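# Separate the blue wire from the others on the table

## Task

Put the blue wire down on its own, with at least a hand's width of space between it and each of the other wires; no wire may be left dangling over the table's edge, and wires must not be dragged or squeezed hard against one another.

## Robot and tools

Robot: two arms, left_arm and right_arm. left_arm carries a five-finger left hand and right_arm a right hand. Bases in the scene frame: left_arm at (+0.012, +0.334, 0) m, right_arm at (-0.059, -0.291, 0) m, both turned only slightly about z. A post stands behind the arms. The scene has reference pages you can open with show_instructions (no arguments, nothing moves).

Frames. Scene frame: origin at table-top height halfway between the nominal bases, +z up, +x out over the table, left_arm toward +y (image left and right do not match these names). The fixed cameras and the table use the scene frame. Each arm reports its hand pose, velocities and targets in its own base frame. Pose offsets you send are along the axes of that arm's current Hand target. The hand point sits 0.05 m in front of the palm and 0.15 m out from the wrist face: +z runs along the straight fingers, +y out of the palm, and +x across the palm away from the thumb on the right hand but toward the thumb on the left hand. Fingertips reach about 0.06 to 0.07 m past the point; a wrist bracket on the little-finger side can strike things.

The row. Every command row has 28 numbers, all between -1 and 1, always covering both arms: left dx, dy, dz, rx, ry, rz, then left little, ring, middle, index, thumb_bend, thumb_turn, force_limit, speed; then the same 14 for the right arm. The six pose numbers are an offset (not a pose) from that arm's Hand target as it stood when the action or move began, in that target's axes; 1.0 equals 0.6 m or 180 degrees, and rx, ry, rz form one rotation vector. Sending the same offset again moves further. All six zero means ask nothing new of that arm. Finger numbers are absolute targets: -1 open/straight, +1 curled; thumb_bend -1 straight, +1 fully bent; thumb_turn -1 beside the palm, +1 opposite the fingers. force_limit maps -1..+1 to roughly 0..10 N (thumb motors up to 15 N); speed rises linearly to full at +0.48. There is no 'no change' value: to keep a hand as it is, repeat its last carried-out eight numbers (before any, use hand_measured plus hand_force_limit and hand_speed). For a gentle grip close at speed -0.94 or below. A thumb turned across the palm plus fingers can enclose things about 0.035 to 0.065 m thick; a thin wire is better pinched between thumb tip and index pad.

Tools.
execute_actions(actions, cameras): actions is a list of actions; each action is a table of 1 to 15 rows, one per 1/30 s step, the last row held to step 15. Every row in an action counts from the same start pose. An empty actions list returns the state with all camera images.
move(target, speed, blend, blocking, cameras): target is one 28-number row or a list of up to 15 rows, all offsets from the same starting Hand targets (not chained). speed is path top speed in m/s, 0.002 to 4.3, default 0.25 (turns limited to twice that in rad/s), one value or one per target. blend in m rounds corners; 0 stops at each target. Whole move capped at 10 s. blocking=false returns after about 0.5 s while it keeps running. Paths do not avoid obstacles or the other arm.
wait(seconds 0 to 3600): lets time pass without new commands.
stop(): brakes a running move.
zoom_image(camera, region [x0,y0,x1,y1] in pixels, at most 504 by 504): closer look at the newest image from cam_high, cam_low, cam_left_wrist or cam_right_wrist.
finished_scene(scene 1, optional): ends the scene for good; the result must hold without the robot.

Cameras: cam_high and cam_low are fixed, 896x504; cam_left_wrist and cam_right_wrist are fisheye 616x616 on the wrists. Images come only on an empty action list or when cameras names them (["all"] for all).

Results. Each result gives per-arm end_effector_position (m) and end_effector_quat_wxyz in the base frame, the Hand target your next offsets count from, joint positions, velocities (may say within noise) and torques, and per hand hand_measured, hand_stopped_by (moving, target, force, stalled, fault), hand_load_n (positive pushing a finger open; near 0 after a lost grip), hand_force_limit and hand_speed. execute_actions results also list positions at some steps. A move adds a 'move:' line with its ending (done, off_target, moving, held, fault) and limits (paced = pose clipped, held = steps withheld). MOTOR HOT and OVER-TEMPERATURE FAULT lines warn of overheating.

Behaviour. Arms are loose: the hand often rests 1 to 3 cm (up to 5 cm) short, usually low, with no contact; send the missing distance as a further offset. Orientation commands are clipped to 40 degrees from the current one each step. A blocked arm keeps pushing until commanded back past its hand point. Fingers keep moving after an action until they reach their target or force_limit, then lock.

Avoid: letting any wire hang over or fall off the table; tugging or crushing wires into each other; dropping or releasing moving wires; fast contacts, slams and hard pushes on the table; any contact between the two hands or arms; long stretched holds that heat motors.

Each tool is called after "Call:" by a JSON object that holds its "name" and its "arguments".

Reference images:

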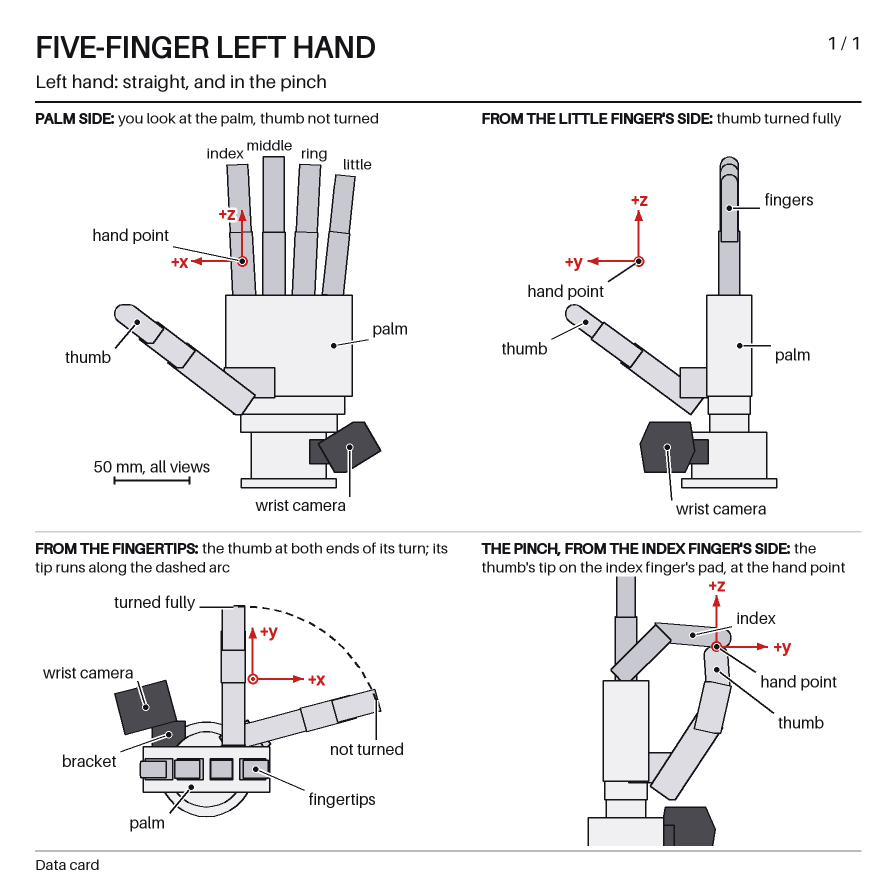

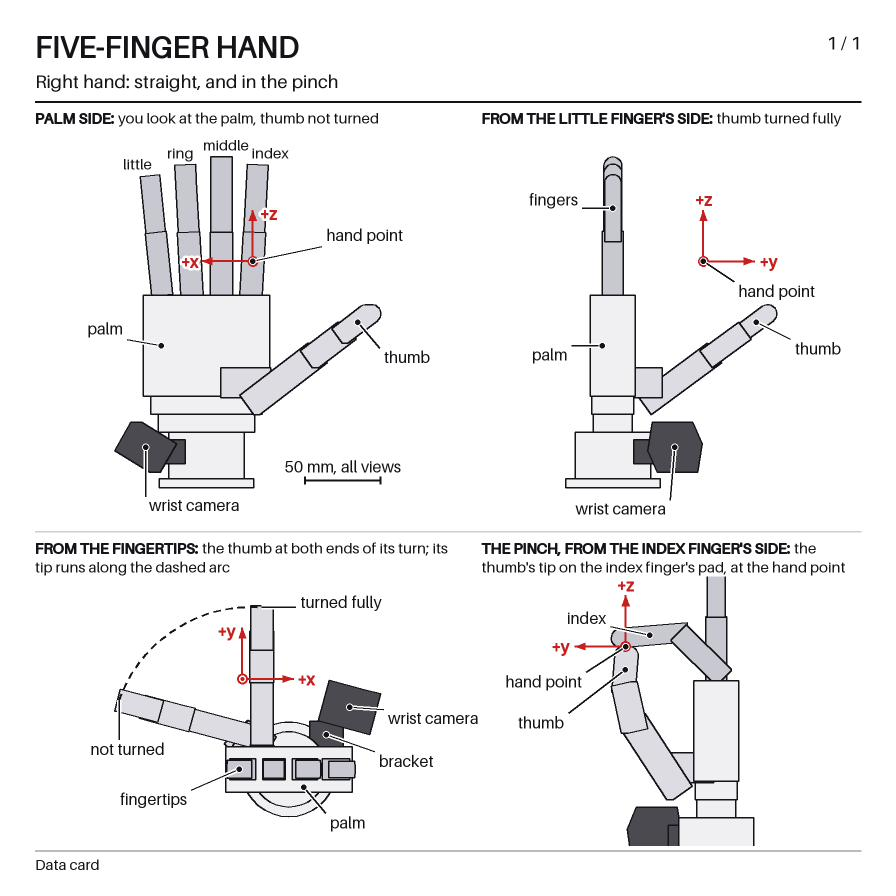

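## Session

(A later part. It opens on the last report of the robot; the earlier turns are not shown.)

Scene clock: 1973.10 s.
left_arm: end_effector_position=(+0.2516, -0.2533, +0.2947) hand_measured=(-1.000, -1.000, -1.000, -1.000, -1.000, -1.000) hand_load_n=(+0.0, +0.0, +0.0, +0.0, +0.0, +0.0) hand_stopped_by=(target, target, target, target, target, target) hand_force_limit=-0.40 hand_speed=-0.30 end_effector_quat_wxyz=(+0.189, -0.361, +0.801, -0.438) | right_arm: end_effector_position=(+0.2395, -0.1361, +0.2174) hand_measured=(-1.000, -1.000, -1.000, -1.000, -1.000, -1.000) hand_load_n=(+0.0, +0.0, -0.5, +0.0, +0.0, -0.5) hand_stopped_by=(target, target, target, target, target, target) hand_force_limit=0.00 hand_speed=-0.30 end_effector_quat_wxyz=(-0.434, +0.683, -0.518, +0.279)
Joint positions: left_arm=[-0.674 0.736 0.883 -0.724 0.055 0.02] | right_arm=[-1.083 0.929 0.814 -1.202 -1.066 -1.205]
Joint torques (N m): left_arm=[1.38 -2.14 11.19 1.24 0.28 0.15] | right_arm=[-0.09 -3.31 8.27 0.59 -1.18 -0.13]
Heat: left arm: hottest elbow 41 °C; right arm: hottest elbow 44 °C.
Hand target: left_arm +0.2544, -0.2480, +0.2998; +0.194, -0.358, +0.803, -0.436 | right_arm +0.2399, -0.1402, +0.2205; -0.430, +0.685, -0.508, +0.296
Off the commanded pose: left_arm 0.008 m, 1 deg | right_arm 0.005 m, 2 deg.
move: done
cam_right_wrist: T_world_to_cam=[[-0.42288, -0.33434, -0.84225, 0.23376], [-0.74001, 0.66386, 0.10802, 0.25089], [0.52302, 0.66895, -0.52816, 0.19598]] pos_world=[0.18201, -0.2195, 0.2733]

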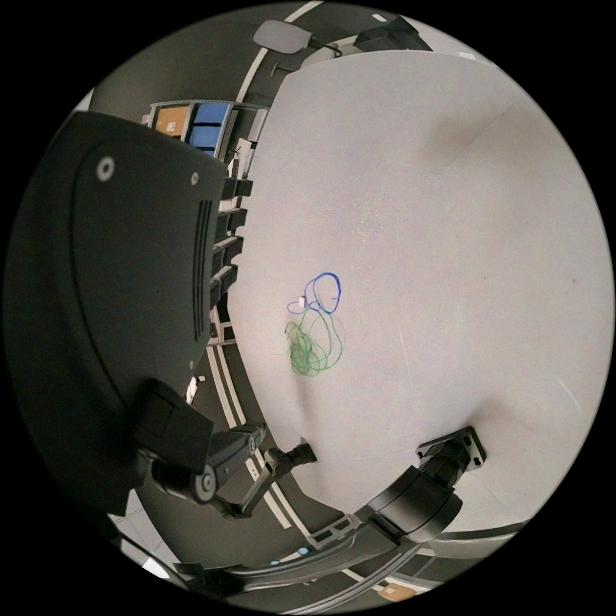

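Call:
{"name": "move", "arguments": {"target": [0.2077,0.102,0.3473,-0.2754,0.0547,0.0875,1,1,1,-1,-1,-1,0,-0.3,0,0,0,0,0,0,-1,-1,-1,-1,-1,-1,0,-0.3], "speed": 0.15, "cameras": ["all"]}}

Call:
{"name": "zoom_image", "arguments": {"camera": "cam_right_wrist", "region": [240, 240, 380, 400]}}

Call:
{"name": "zoom_image", "arguments": {"camera": "cam_low", "region": [500, 220, 620, 330]}}

Scene clock: 2000.07 s.
left_arm: end_effector_position=(+0.2731, -0.4199, +0.1192) hand_measured=(+1.000, +1.000, +1.000, -1.000, -1.000, -1.000) hand_load_n=(+0.0, +0.0, +0.5, +0.0, +0.0, +0.0) hand_stopped_by=(target, target, target, target, target, target) hand_force_limit=0.00 hand_speed=-0.30 end_effector_quat_wxyz=(+0.009, -0.277, +0.960, -0.044) | right_arm: end_effector_position=(+0.2395, -0.1362, +0.2174) hand_measured=(-1.000, -1.000, -1.000, -1.000, -1.000, -1.000) hand_load_n=(+0.0, +0.0, +0.0, +0.0, +0.0, +0.0) hand_stopped_by=(target, target, target, target, target, target) hand_force_limit=0.00 hand_speed=-0.30 end_effector_quat_wxyz=(-0.433, +0.683, -0.517, +0.279)
Joint positions: left_arm=[-0.935 1.784 1.534 -1.232 0.014 0.072] | right_arm=[-1.083 0.929 0.814 -1.202 -1.066 -1.206]
Joint torques (N m): left_arm=[-1.03 -14.56 13.16 -0.32 0.25 0.15] | right_arm=[-0.09 -3.31 8.25 0.61 -1.18 -0.12]
Heat: left arm: hottest elbow 42 °C; right arm: hottest elbow 42 °C.
Hand target: left_arm +0.2762, -0.4351, +0.1349; +0.016, -0.259, +0.964, -0.059 | right_arm +0.2399, -0.1402, +0.2205; -0.430, +0.685, -0.508, +0.296
Off the commanded pose: left_arm 0.022 m, 3 deg | right_arm 0.005 m, 2 deg.
move: off_target (left_arm)
cam_left_wrist: T_world_to_cam=[[0.2976, -0.95371, 0.04325, -0.48244], [-0.84474, -0.24195, 0.47737, 0.07377], [-0.44481, -0.1786, -0.87764, 0.26935]] pos_world=[0.3257, -0.39415, 0.22204]
cam_right_wrist: T_world_to_cam=[[-0.42229, -0.33565, -0.84203, 0.23335], [-0.74049, 0.66351, 0.10689, 0.25128], [0.52282, 0.66865, -0.52874, 0.19606]] pos_world=[0.18211, -0.2195, 0.27329]

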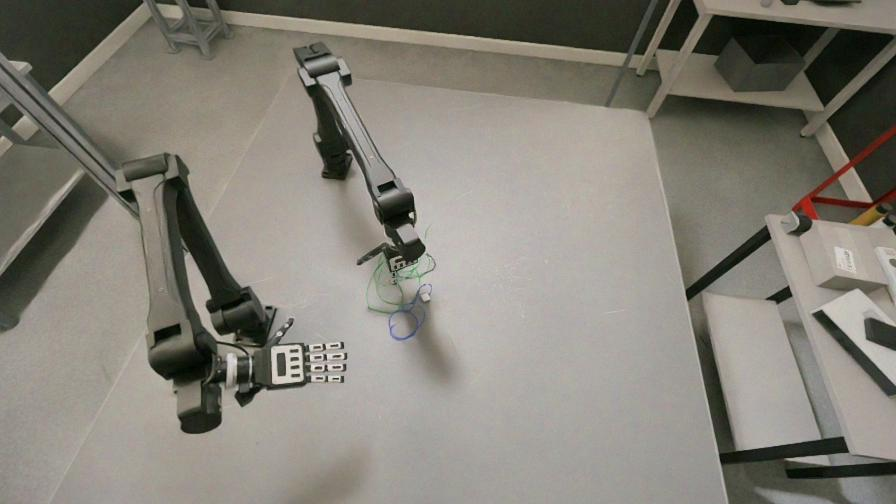

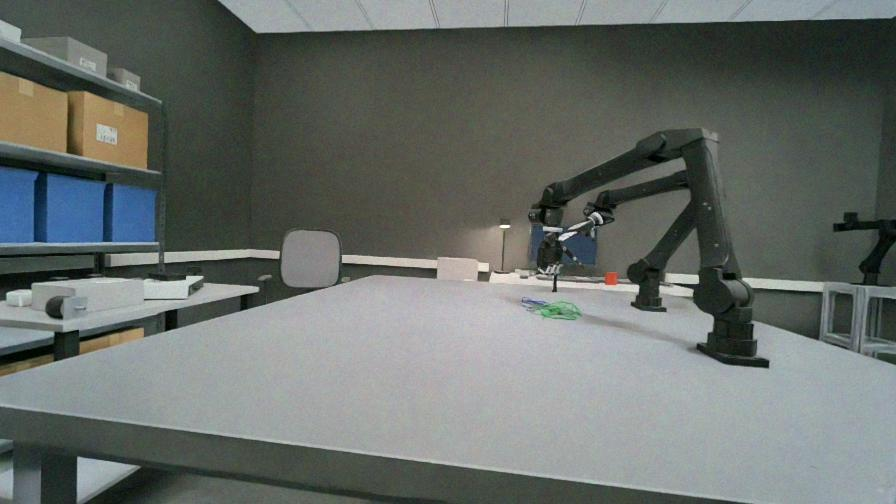

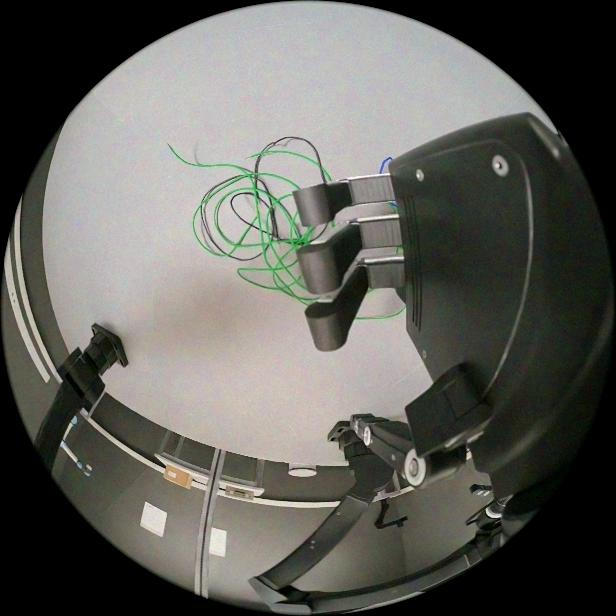

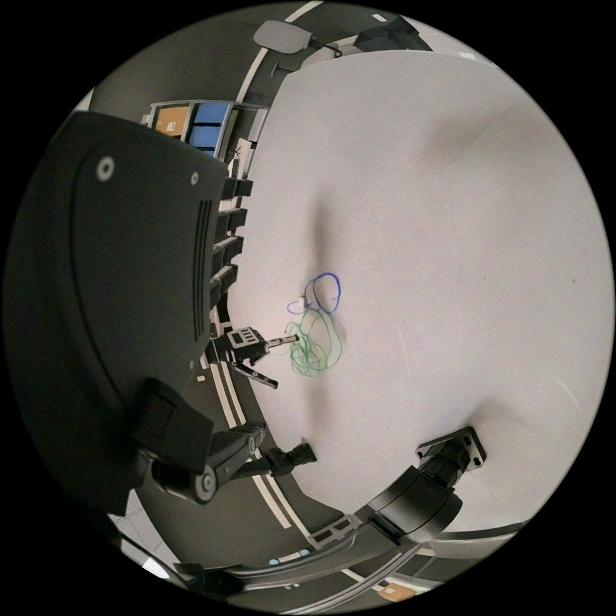

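Scaled by 3.150 from the camera's image (finer frame: 880x880).

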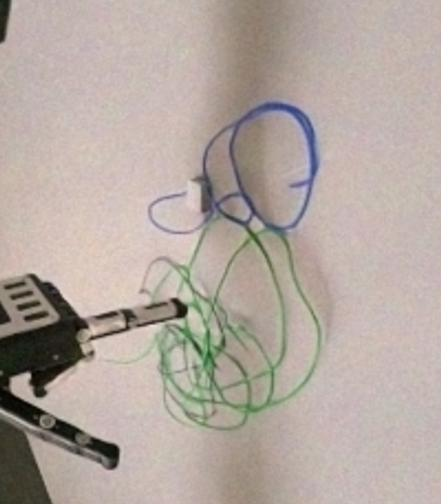

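Scaled by 4.200 from the camera's image (finer frame: 1280x720).

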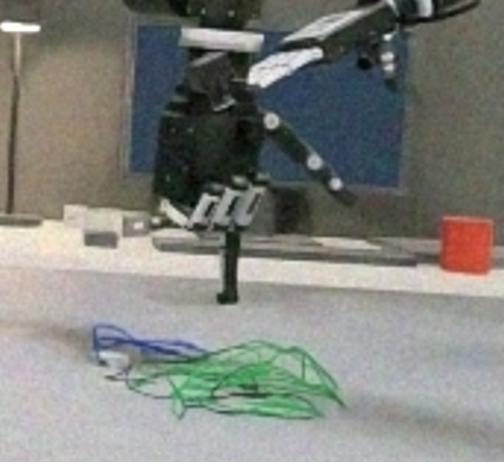

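Call:
{"name": "move", "arguments": {"target": [0,0.0102,0.0827,0,0,0,1,1,1,-1,-1,-1,0,-0.3,0,0,0,0,0,0,-1,-1,-1,-1,-1,-1,0,-0.3], "speed": 0.08, "cameras": ["cam_right_wrist","cam_low"]}}

Call:
{"name": "zoom_image", "arguments": {"camera": "cam_right_wrist", "region": [260, 260, 370, 390]}}

Call:
{"name": "zoom_image", "arguments": {"camera": "cam_low", "region": [500, 250, 600, 330]}}

Scene clock: 2015.00 s.
left_arm: end_effector_position=(+0.2788, -0.4274, +0.0921) hand_measured=(+1.000, +1.000, +1.000, -1.000, -1.000, -1.000) hand_load_n=(+0.0, +0.0, +0.0, +0.0, +0.0, +0.0) hand_stopped_by=(target, target, target, target, target, target) hand_force_limit=0.00 hand_speed=-0.30 end_effector_quat_wxyz=(+0.012, -0.277, +0.959, -0.053) | right_arm: end_effector_position=(+0.2395, -0.1362, +0.2174) hand_measured=(-1.000, -1.000, -1.000, -1.000, -1.000, -1.000) hand_load_n=(+0.0, +0.0, +0.0, -0.5, +0.0, +0.0) hand_stopped_by=(target, target, target, target, target, target) hand_force_limit=0.00 hand_speed=-0.30 end_effector_quat_wxyz=(-0.433, +0.683, -0.517, +0.279)
Joint positions: left_arm=[-0.935 1.813 1.503 -1.152 0.014 0.074] | right_arm=[-1.083 0.929 0.814 -1.202 -1.066 -1.206]
Joint torques (N m): left_arm=[-1.49 -14.45 7.88 1.58 0.22 0.18] | right_arm=[-0.09 -3.25 8.25 0.61 -1.18 -0.12]
Heat: left arm: hottest elbow 43 °C; right arm: hottest elbow 41 °C.
Hand target: left_arm +0.2762, -0.4351, +0.0849; +0.016, -0.259, +0.964, -0.059 | right_arm +0.2399, -0.1402, +0.2205; -0.430, +0.685, -0.508, +0.296
Off the commanded pose: left_arm 0.011 m, 2 deg | right_arm 0.005 m, 2 deg.
move: off_target (left_arm)
cam_right_wrist: T_world_to_cam=[[-0.42229, -0.33565, -0.84203, 0.23335], [-0.74049, 0.66351, 0.10689, 0.25128], [0.52282, 0.66865, -0.52874, 0.19606]] pos_world=[0.18211, -0.2195, 0.27329]
Images, in order (width x height): cam_low 896x504, cam_right_wrist 616x616.

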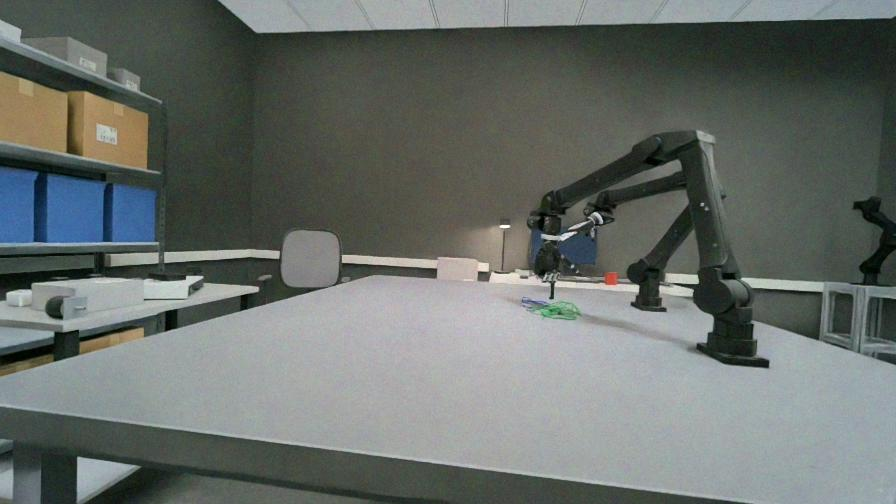

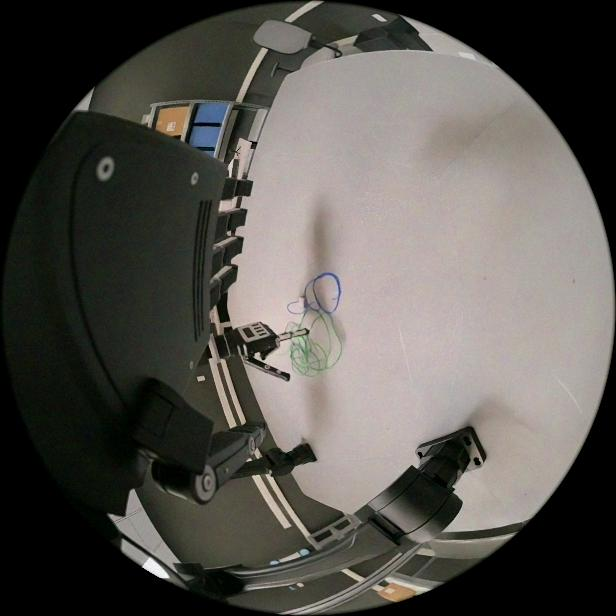

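Scaled by 3.877 from the camera's image (finer frame: 880x880).

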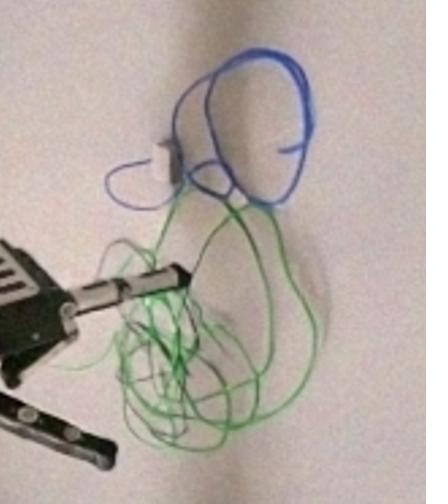

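Scaled by 5.040 from the camera's image (finer frame: 1280x720).

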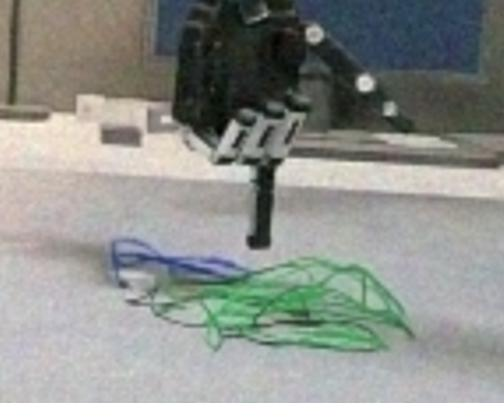

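Call:
{"name": "move", "arguments": {"target": [-0.0067,0.0168,0.0417,0,0,0,1,1,1,-1,-1,-1,0,-0.3,0,0,0,0,0,0,-1,-1,-1,-1,-1,-1,0,-0.3], "speed": 0.05, "cameras": ["cam_right_wrist","cam_low"]}}

Call:
{"name": "zoom_image", "arguments": {"camera": "cam_right_wrist", "region": [260, 260, 370, 390]}}

Call:
{"name": "zoom_image", "arguments": {"camera": "cam_low", "region": [500, 250, 600, 330]}}

Scene clock: 2029.00 s.
left_arm: end_effector_position=(+0.2759, -0.4227, +0.0688) hand_measured=(+1.000, +1.000, +1.000, -1.000, -1.000, -1.000) hand_load_n=(+0.0, +0.0, +0.0, +0.0, +0.0, +0.0) hand_stopped_by=(target, target, target, target, target, target) hand_force_limit=0.00 hand_speed=-0.30 end_effector_quat_wxyz=(+0.014, -0.273, +0.960, -0.056) | right_arm: end_effector_position=(+0.2395, -0.1362, +0.2174) hand_measured=(-1.000, -1.000, -1.000, -1.000, -1.000, -1.000) hand_load_n=(+0.0, +0.0, +0.0, -0.5, +0.0, -0.5) hand_stopped_by=(target, target, target, target, target, target) hand_force_limit=0.00 hand_speed=-0.30 end_effector_quat_wxyz=(-0.433, +0.683, -0.517, +0.279)
Joint positions: left_arm=[-0.935 1.816 1.443 -1.083 0.014 0.081] | right_arm=[-1.083 0.929 0.814 -1.202 -1.066 -1.206]
Joint torques (N m): left_arm=[-0.32 -13.98 7.57 1.55 0.24 0.18] | right_arm=[-0.09 -3.25 8.27 0.61 -1.17 -0.12]
Heat: left arm: hottest elbow 43 °C; right arm: hottest elbow 41 °C.
Hand target: left_arm +0.2762, -0.4270, +0.0588; +0.016, -0.259, +0.964, -0.059 | right_arm +0.2399, -0.1402, +0.2205; -0.430, +0.685, -0.508, +0.296
Off the commanded pose: left_arm 0.011 m, 2 deg | right_arm 0.005 m, 2 deg.
move: off_target (left_arm)
cam_right_wrist: T_world_to_cam=[[-0.42229, -0.33565, -0.84203, 0.23335], [-0.74049, 0.66351, 0.10689, 0.25128], [0.52282, 0.66865, -0.52874, 0.19606]] pos_world=[0.18211, -0.2195, 0.27329]
Images, in order (width x height): cam_low 896x504, cam_right_wrist 616x616.

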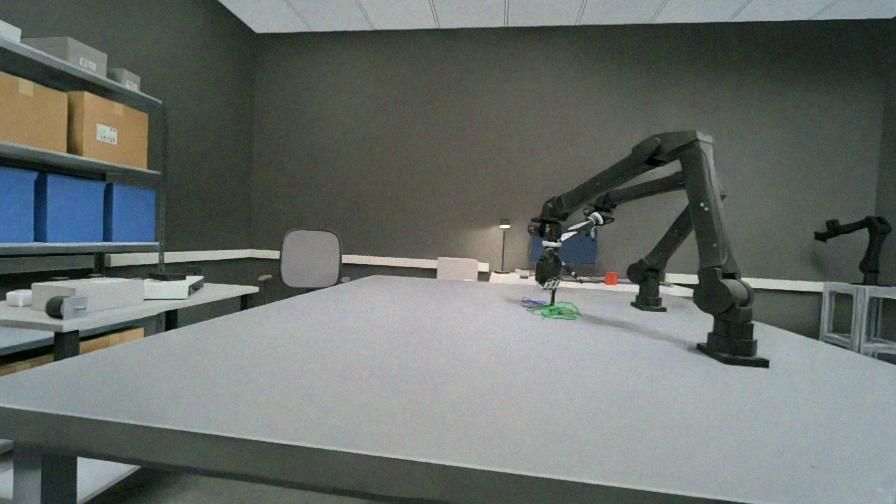

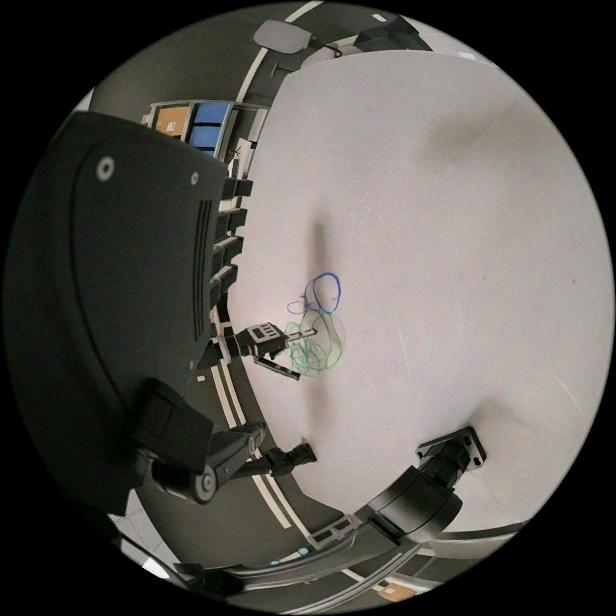

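Scaled by 3.877 from the camera's image (finer frame: 880x880).

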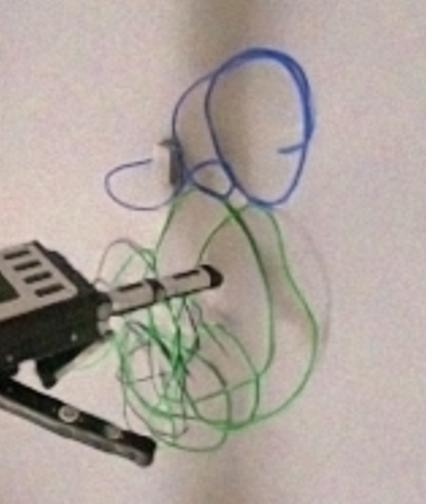

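Scaled by 5.040 from the camera's image (finer frame: 1280x720).

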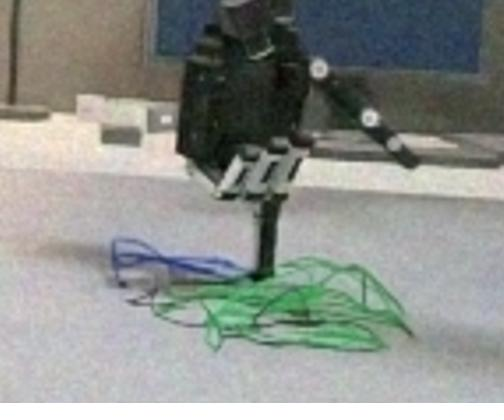

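Call:
{"name": "move", "arguments": {"target": [0,0.0028,0.0222,0,0,0,1,1,1,-1,-1,-1,0,-0.3,0,0,0,0,0,0,-1,-1,-1,-1,-1,-1,0,-0.3], "speed": 0.04, "cameras": ["cam_right_wrist","cam_low"]}}

Call:
{"name": "zoom_image", "arguments": {"camera": "cam_right_wrist", "region": [260, 260, 370, 390]}}

Call:
{"name": "zoom_image", "arguments": {"camera": "cam_low", "region": [500, 250, 600, 330]}}

Scene clock: 2040.27 s.
left_arm: end_effector_position=(+0.2770, -0.4242, +0.0591) hand_measured=(+1.000, +1.000, +1.000, -1.000, -1.000, -1.000) hand_load_n=(+0.0, +0.0, +0.0, +0.0, +0.0, +0.0) hand_stopped_by=(target, target, target, target, target, target) hand_force_limit=0.00 hand_speed=-0.30 end_effector_quat_wxyz=(+0.015, -0.273, +0.960, -0.060) | right_arm: end_effector_position=(+0.2395, -0.1362, +0.2174) hand_measured=(-1.000, -1.000, -1.000, -1.000, -1.000, -1.000) hand_load_n=(+0.0, +0.0, +0.0, +0.0, +0.0, +0.0) hand_stopped_by=(target, target, target, target, target, target) hand_force_limit=0.00 hand_speed=-0.30 end_effector_quat_wxyz=(-0.433, +0.683, -0.517, +0.279)
Joint positions: left_arm=[-0.935 1.824 1.428 -1.051 0.014 0.081] | right_arm=[-1.083 0.929 0.814 -1.202 -1.066 -1.206]
Joint velocities: left_arm=[within noise] | right_arm=[0.005 -0.005 -0.002 -0.007 0.037 0.154]
Joint torques (N m): left_arm=[-0.32 -13.98 7.25 1.44 0.23 0.17] | right_arm=[-0.09 -3.25 8.27 0.61 -1.18 -0.12]
Heat: left arm: hottest elbow 42 °C; right arm: hottest elbow 41 °C.
Hand target: left_arm +0.2761, -0.4270, +0.0454; +0.016, -0.259, +0.964, -0.059 | right_arm +0.2399, -0.1402, +0.2205; -0.430, +0.685, -0.508, +0.296
Off the commanded pose: left_arm 0.014 m, 2 deg | right_arm 0.005 m, 2 deg.
move: off_target (left_arm)
cam_right_wrist: T_world_to_cam=[[-0.42229, -0.33565, -0.84203, 0.23335], [-0.74049, 0.66351, 0.10689, 0.25128], [0.52282, 0.66865, -0.52874, 0.19606]] pos_world=[0.18211, -0.2195, 0.27329]
Images, in order (width x height): cam_low 896x504, cam_right_wrist 616x616.

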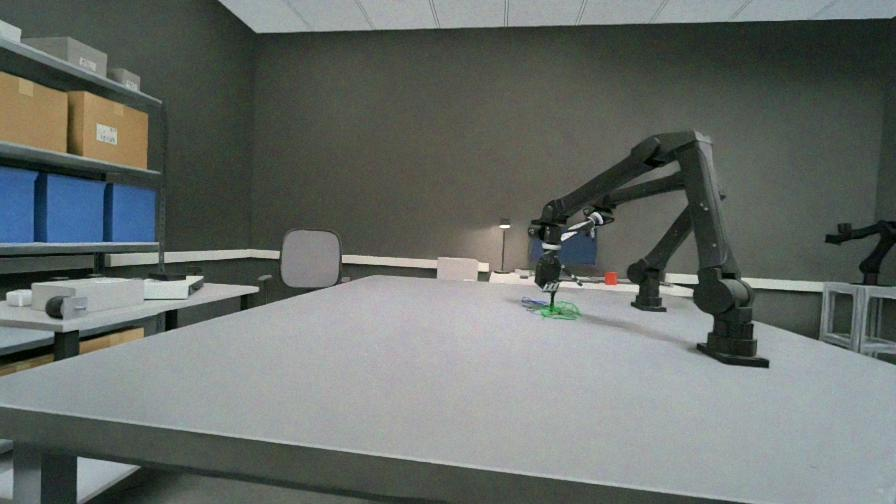

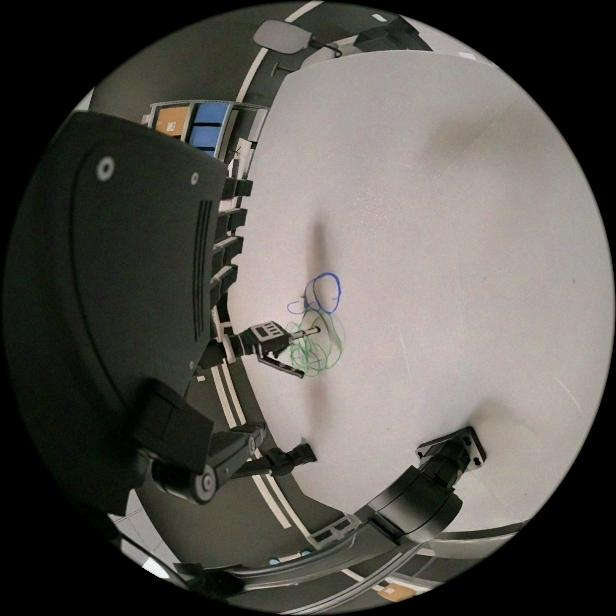

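Scaled by 3.877 from the camera's image (finer frame: 880x880).

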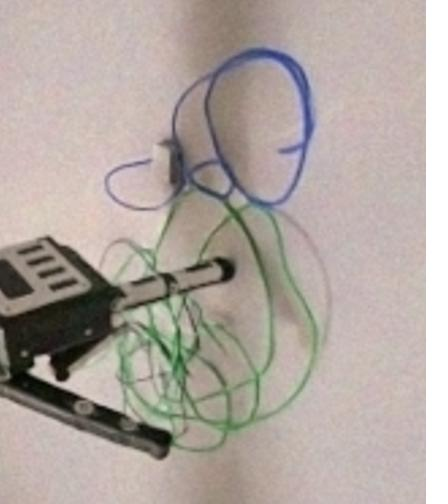

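Scaled by 5.040 from the camera's image (finer frame: 1280x720).

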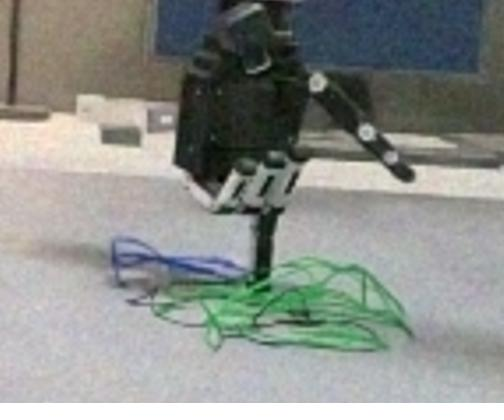

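Call:
{"name": "move", "arguments": {"target": [[0,0.0006,0.005,0,0,0,1,1,1,-1,-1,-1,0,-0.3,0,0,0,0,0,0,-1,-1,-1,-1,-1,-1,0,-0.3],[-0.05,0.0865,-0.0055,0,0,0,1,1,1,-1,-1,-1,0,-0.3,0,0,0,0,0,0,-1,-1,-1,-1,-1,-1,0,-0.3]], "speed": 0.03, "cameras": ["cam_right_wrist","cam_low"]}}

Call:
{"name": "zoom_image", "arguments": {"camera": "cam_right_wrist", "region": [260, 260, 370, 390]}}

Call:
{"name": "zoom_image", "arguments": {"camera": "cam_low", "region": [500, 250, 600, 330]}}

Scene clock: 2052.87 s.
left_arm: end_effector_position=(+0.2701, -0.3876, +0.0551) hand_measured=(+1.000, +1.000, +1.000, -1.000, -1.000, -1.000) hand_load_n=(+0.0, +0.0, +0.5, +0.0, +0.0, +0.0) hand_stopped_by=(target, target, target, target, target, target) hand_force_limit=0.00 hand_speed=-0.30 end_effector_quat_wxyz=(+0.016, -0.259, +0.963, -0.078) | right_arm: end_effector_position=(+0.2395, -0.1362, +0.2174) hand_measured=(-1.000, -1.000, -1.000, -1.000, -1.000, -1.000) hand_load_n=(+0.0, -0.5, +0.0, +0.0, +0.0, -0.5) hand_stopped_by=(target, target, target, target, target, target) hand_force_limit=0.00 hand_speed=-0.30 end_effector_quat_wxyz=(-0.433, +0.683, -0.517, +0.279)
Joint positions: left_arm=[-0.901 1.729 1.283 -0.97 0.032 0.141] | right_arm=[-1.083 0.929 0.814 -1.202 -1.066 -1.206]
Joint torques (N m): left_arm=[1.9 -13.16 5.64 0.95 -0.12 0.23] | right_arm=[-0.03 -3.25 8.27 0.61 -1.17 -0.12]
Heat: left arm: hottest elbow 41 °C; right arm: hottest elbow 40 °C.
Hand target: left_arm +0.2761, -0.3670, +0.0424; +0.016, -0.259, +0.964, -0.059 | right_arm +0.2399, -0.1402, +0.2205; -0.430, +0.685, -0.508, +0.296
Off the commanded pose: left_arm 0.025 m, 2 deg | right_arm 0.005 m, 2 deg.
move: off_target (left_arm)
cam_right_wrist: T_world_to_cam=[[-0.42229, -0.33565, -0.84203, 0.23335], [-0.74049, 0.66351, 0.10689, 0.25128], [0.52282, 0.66865, -0.52874, 0.19606]] pos_world=[0.18211, -0.2195, 0.27329]
Images, in order (width x height): cam_low 896x504, cam_right_wrist 616x616.

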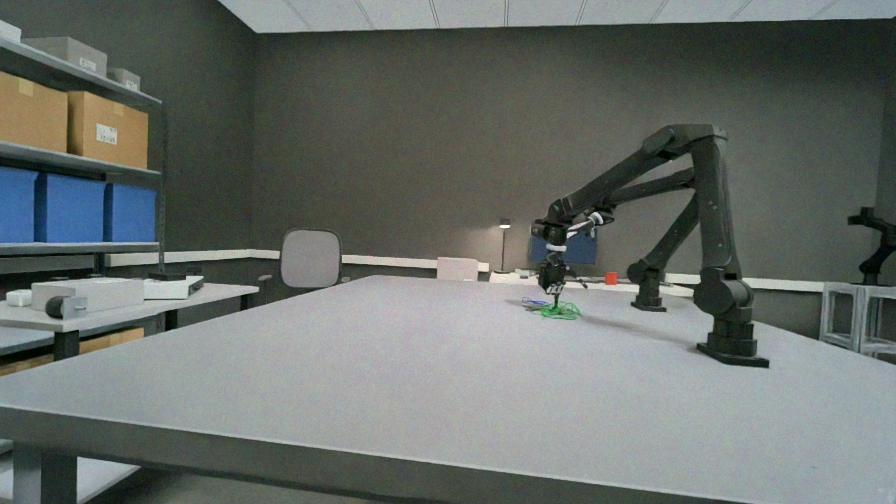

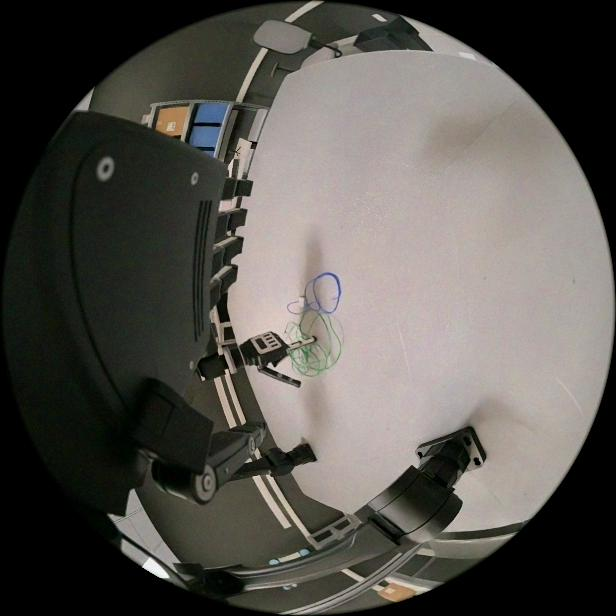

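Scaled by 3.877 from the camera's image (finer frame: 880x880).

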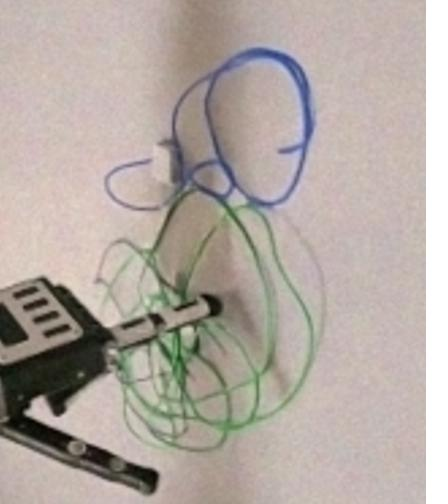

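Scaled by 5.040 from the camera's image (finer frame: 1280x720).

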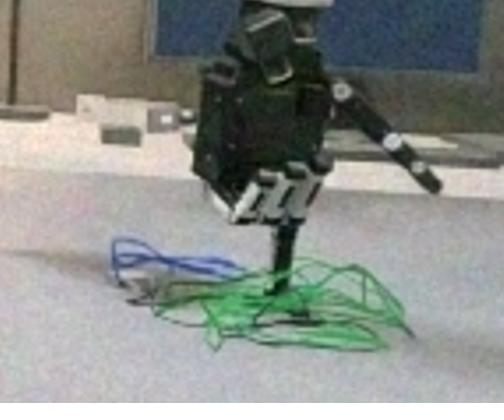

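Call:
{"name": "move", "arguments": {"target": [-0.0833,0.1433,-0.0176,0,0,0,1,1,1,-1,-1,-1,0,-0.3,0,0,0,0,0,0,-1,-1,-1,-1,-1,-1,0,-0.3], "speed": 0.04, "cameras": ["cam_right_wrist","cam_low","cam_high"]}}

Call:
{"name": "zoom_image", "arguments": {"camera": "cam_right_wrist", "region": [260, 260, 370, 390]}}

Call:
{"name": "zoom_image", "arguments": {"camera": "cam_low", "region": [500, 250, 600, 330]}}

Scene clock: 2063.90 s.
left_arm: end_effector_position=(+0.2735, -0.2878, +0.0538) hand_measured=(+1.000, +1.000, +1.000, -1.000, -1.000, -1.000) hand_load_n=(+0.0, +0.0, +0.0, +0.0, +0.0, +0.0) hand_stopped_by=(target, target, target, target, target, target) hand_force_limit=0.00 hand_speed=-0.30 end_effector_quat_wxyz=(+0.017, -0.258, +0.963, -0.078) | right_arm: end_effector_position=(+0.2395, -0.1362, +0.2174) hand_measured=(-1.000, -1.000, -1.000, -1.000, -1.000, -1.000) hand_load_n=(+0.0, +0.0, +0.0, +0.0, +0.0, -0.5) hand_stopped_by=(target, target, target, target, target, target) hand_force_limit=0.00 hand_speed=-0.30 end_effector_quat_wxyz=(-0.433, +0.683, -0.517, +0.279)
Joint positions: left_arm=[-0.753 1.562 1.066 -0.925 0.054 0.29] | right_arm=[-1.083 0.929 0.814 -1.202 -1.066 -1.206]
Joint torques (N m): left_arm=[2.14 -10.29 5.46 0.87 -0.23 0.24] | right_arm=[-0.09 -3.31 8.27 0.61 -1.18 -0.12]
Heat: left arm: hottest elbow 41 °C; right arm: hottest elbow 40 °C.
Hand target: left_arm +0.2760, -0.2670, +0.0424; +0.016, -0.259, +0.964, -0.059 | right_arm +0.2399, -0.1402, +0.2205; -0.430, +0.685, -0.508, +0.296
Off the commanded pose: left_arm 0.024 m, 2 deg | right_arm 0.005 m, 2 deg.
move: off_target (left_arm)
cam_right_wrist: T_world_to_cam=[[-0.42229, -0.33565, -0.84203, 0.23335], [-0.74049, 0.66351, 0.10689, 0.25128], [0.52282, 0.66865, -0.52874, 0.19606]] pos_world=[0.18211, -0.2195, 0.27329]
Images, in order (width x height): cam_high 896x504, cam_low 896x504, cam_right_wrist 616x616.

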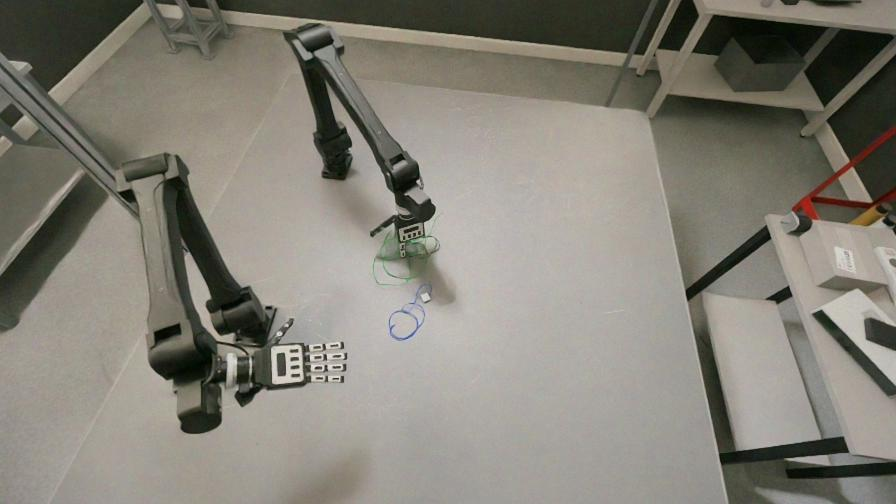

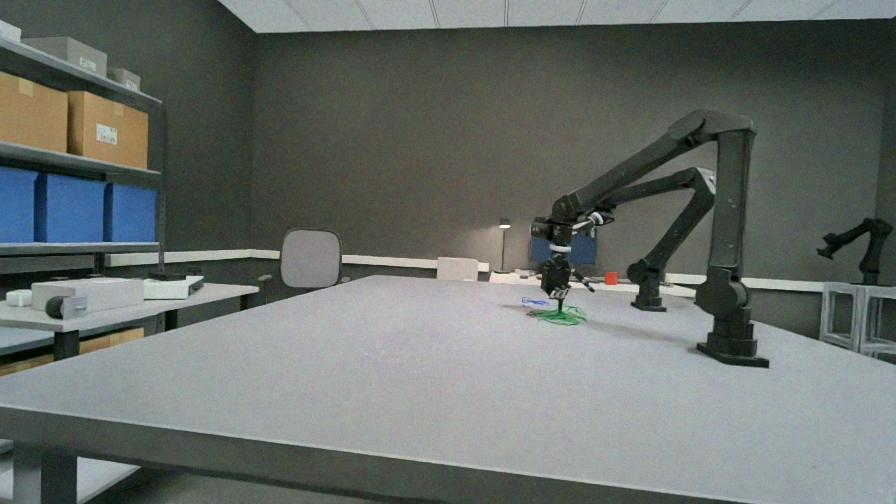

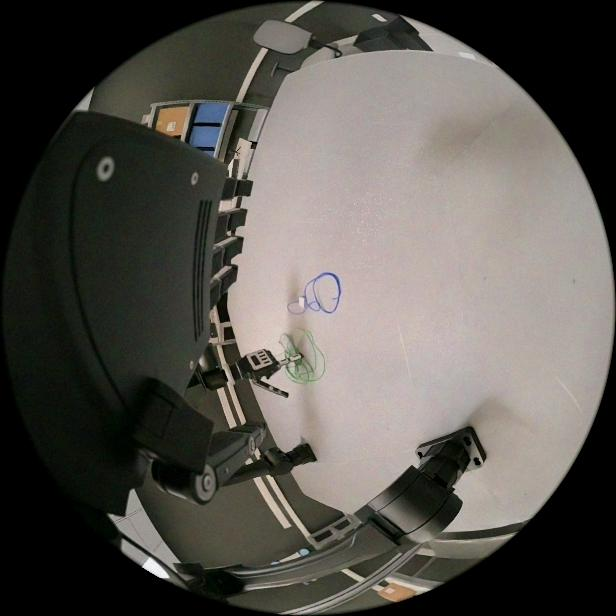

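Scaled by 3.877 from the camera's image (finer frame: 880x880).

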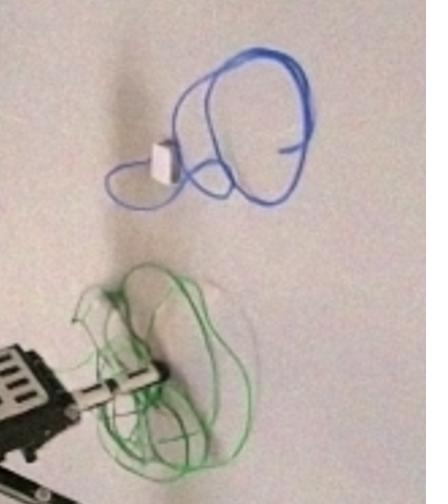

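Scaled by 5.040 from the camera's image (finer frame: 1280x720).

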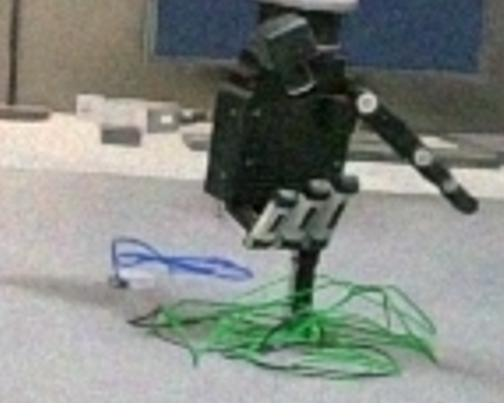

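Call:
{"name": "move", "arguments": {"target": [-0.0833,0.1433,-0.0176,0,0,0,1,1,1,-1,-1,-1,0,-0.3,0,0,0,0,0,0,-1,-1,-1,-1,-1,-1,0,-0.3], "speed": 0.04, "cameras": ["cam_right_wrist","cam_low","cam_high"]}}

Call:
{"name": "zoom_image", "arguments": {"camera": "cam_right_wrist", "region": [250, 260, 370, 400]}}

Call:
{"name": "zoom_image", "arguments": {"camera": "cam_high", "region": [350, 200, 470, 350]}}

Scene clock: 2075.37 s.
left_arm: end_effector_position=(+0.2775, -0.1877, +0.0532) hand_measured=(+1.000, +1.000, +1.000, -1.000, -1.000, -1.000) hand_load_n=(+0.0, +0.0, -0.5, +0.5, +0.0, +0.0) hand_stopped_by=(target, target, target, target, target, target) hand_force_limit=0.00 hand_speed=-0.30 end_effector_quat_wxyz=(+0.018, -0.257, +0.963, -0.078) | right_arm: end_effector_position=(+0.2395, -0.1362, +0.2174) hand_measured=(-1.000, -1.000, -1.000, -1.000, -1.000, -1.000) hand_load_n=(+0.0, +0.0, +0.0, +0.0, +0.0, +0.0) hand_stopped_by=(target, target, target, target, target, target) hand_force_limit=0.00 hand_speed=-0.30 end_effector_quat_wxyz=(-0.433, +0.683, -0.517, +0.279)
Joint positions: left_arm=[-0.55 1.419 0.906 -0.919 0.081 0.493] | right_arm=[-1.083 0.929 0.814 -1.202 -1.066 -1.206]
Joint torques (N m): left_arm=[2.2 -8.41 5.41 0.94 -0.36 0.27] | right_arm=[-0.09 -3.31 8.27 0.61 -1.17 -0.12]
Heat: left arm: hottest elbow 40 °C; right arm: hottest elbow 40 °C.
Hand target: left_arm +0.2759, -0.1670, +0.0425; +0.016, -0.259, +0.964, -0.059 | right_arm +0.2399, -0.1402, +0.2205; -0.430, +0.685, -0.508, +0.296
Off the commanded pose: left_arm 0.023 m, 2 deg | right_arm 0.005 m, 2 deg.
move: off_target (left_arm)
cam_right_wrist: T_world_to_cam=[[-0.42229, -0.33565, -0.84203, 0.23335], [-0.74049, 0.66351, 0.10689, 0.25128], [0.52282, 0.66865, -0.52874, 0.19606]] pos_world=[0.18211, -0.2195, 0.27329]
Images, in order (width x height): cam_high 896x504, cam_low 896x504, cam_right_wrist 616x616.

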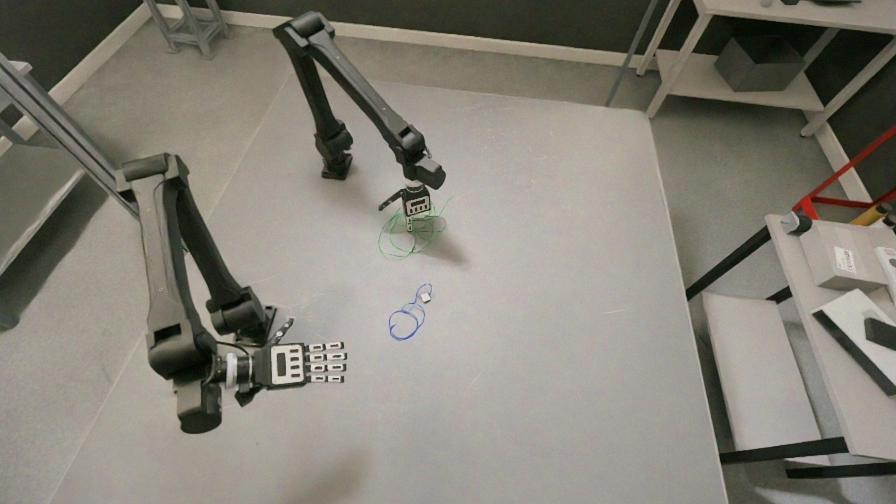

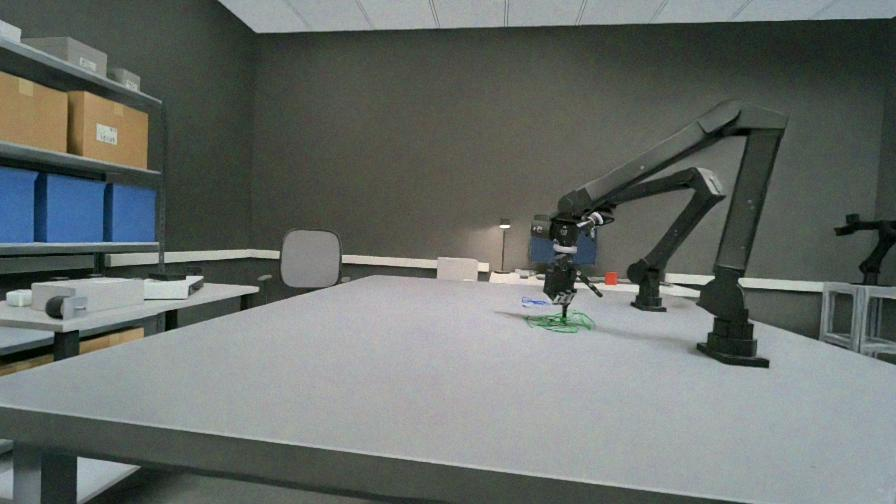

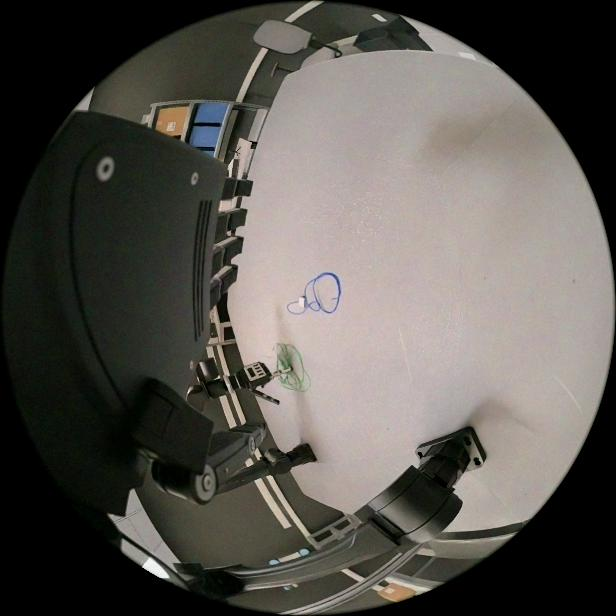

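Scaled by 3.600 from the camera's image (finer frame: 880x880).

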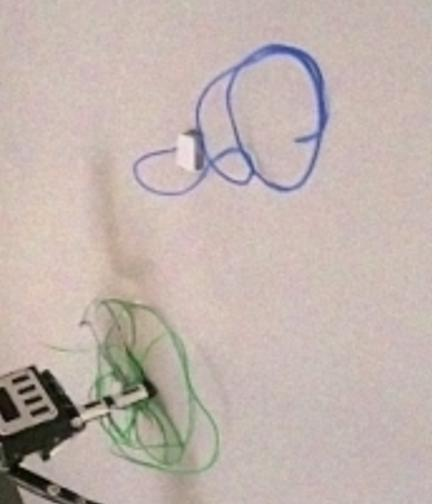

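Scaled by 3.360 from the camera's image (finer frame: 1280x720).

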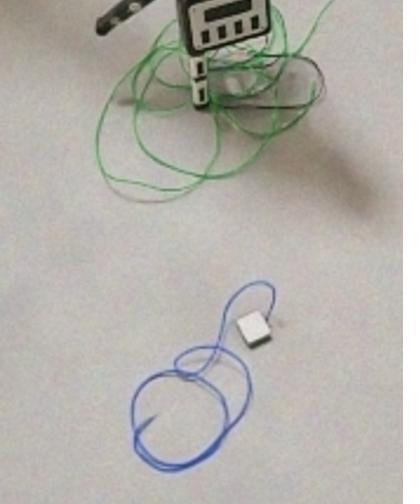

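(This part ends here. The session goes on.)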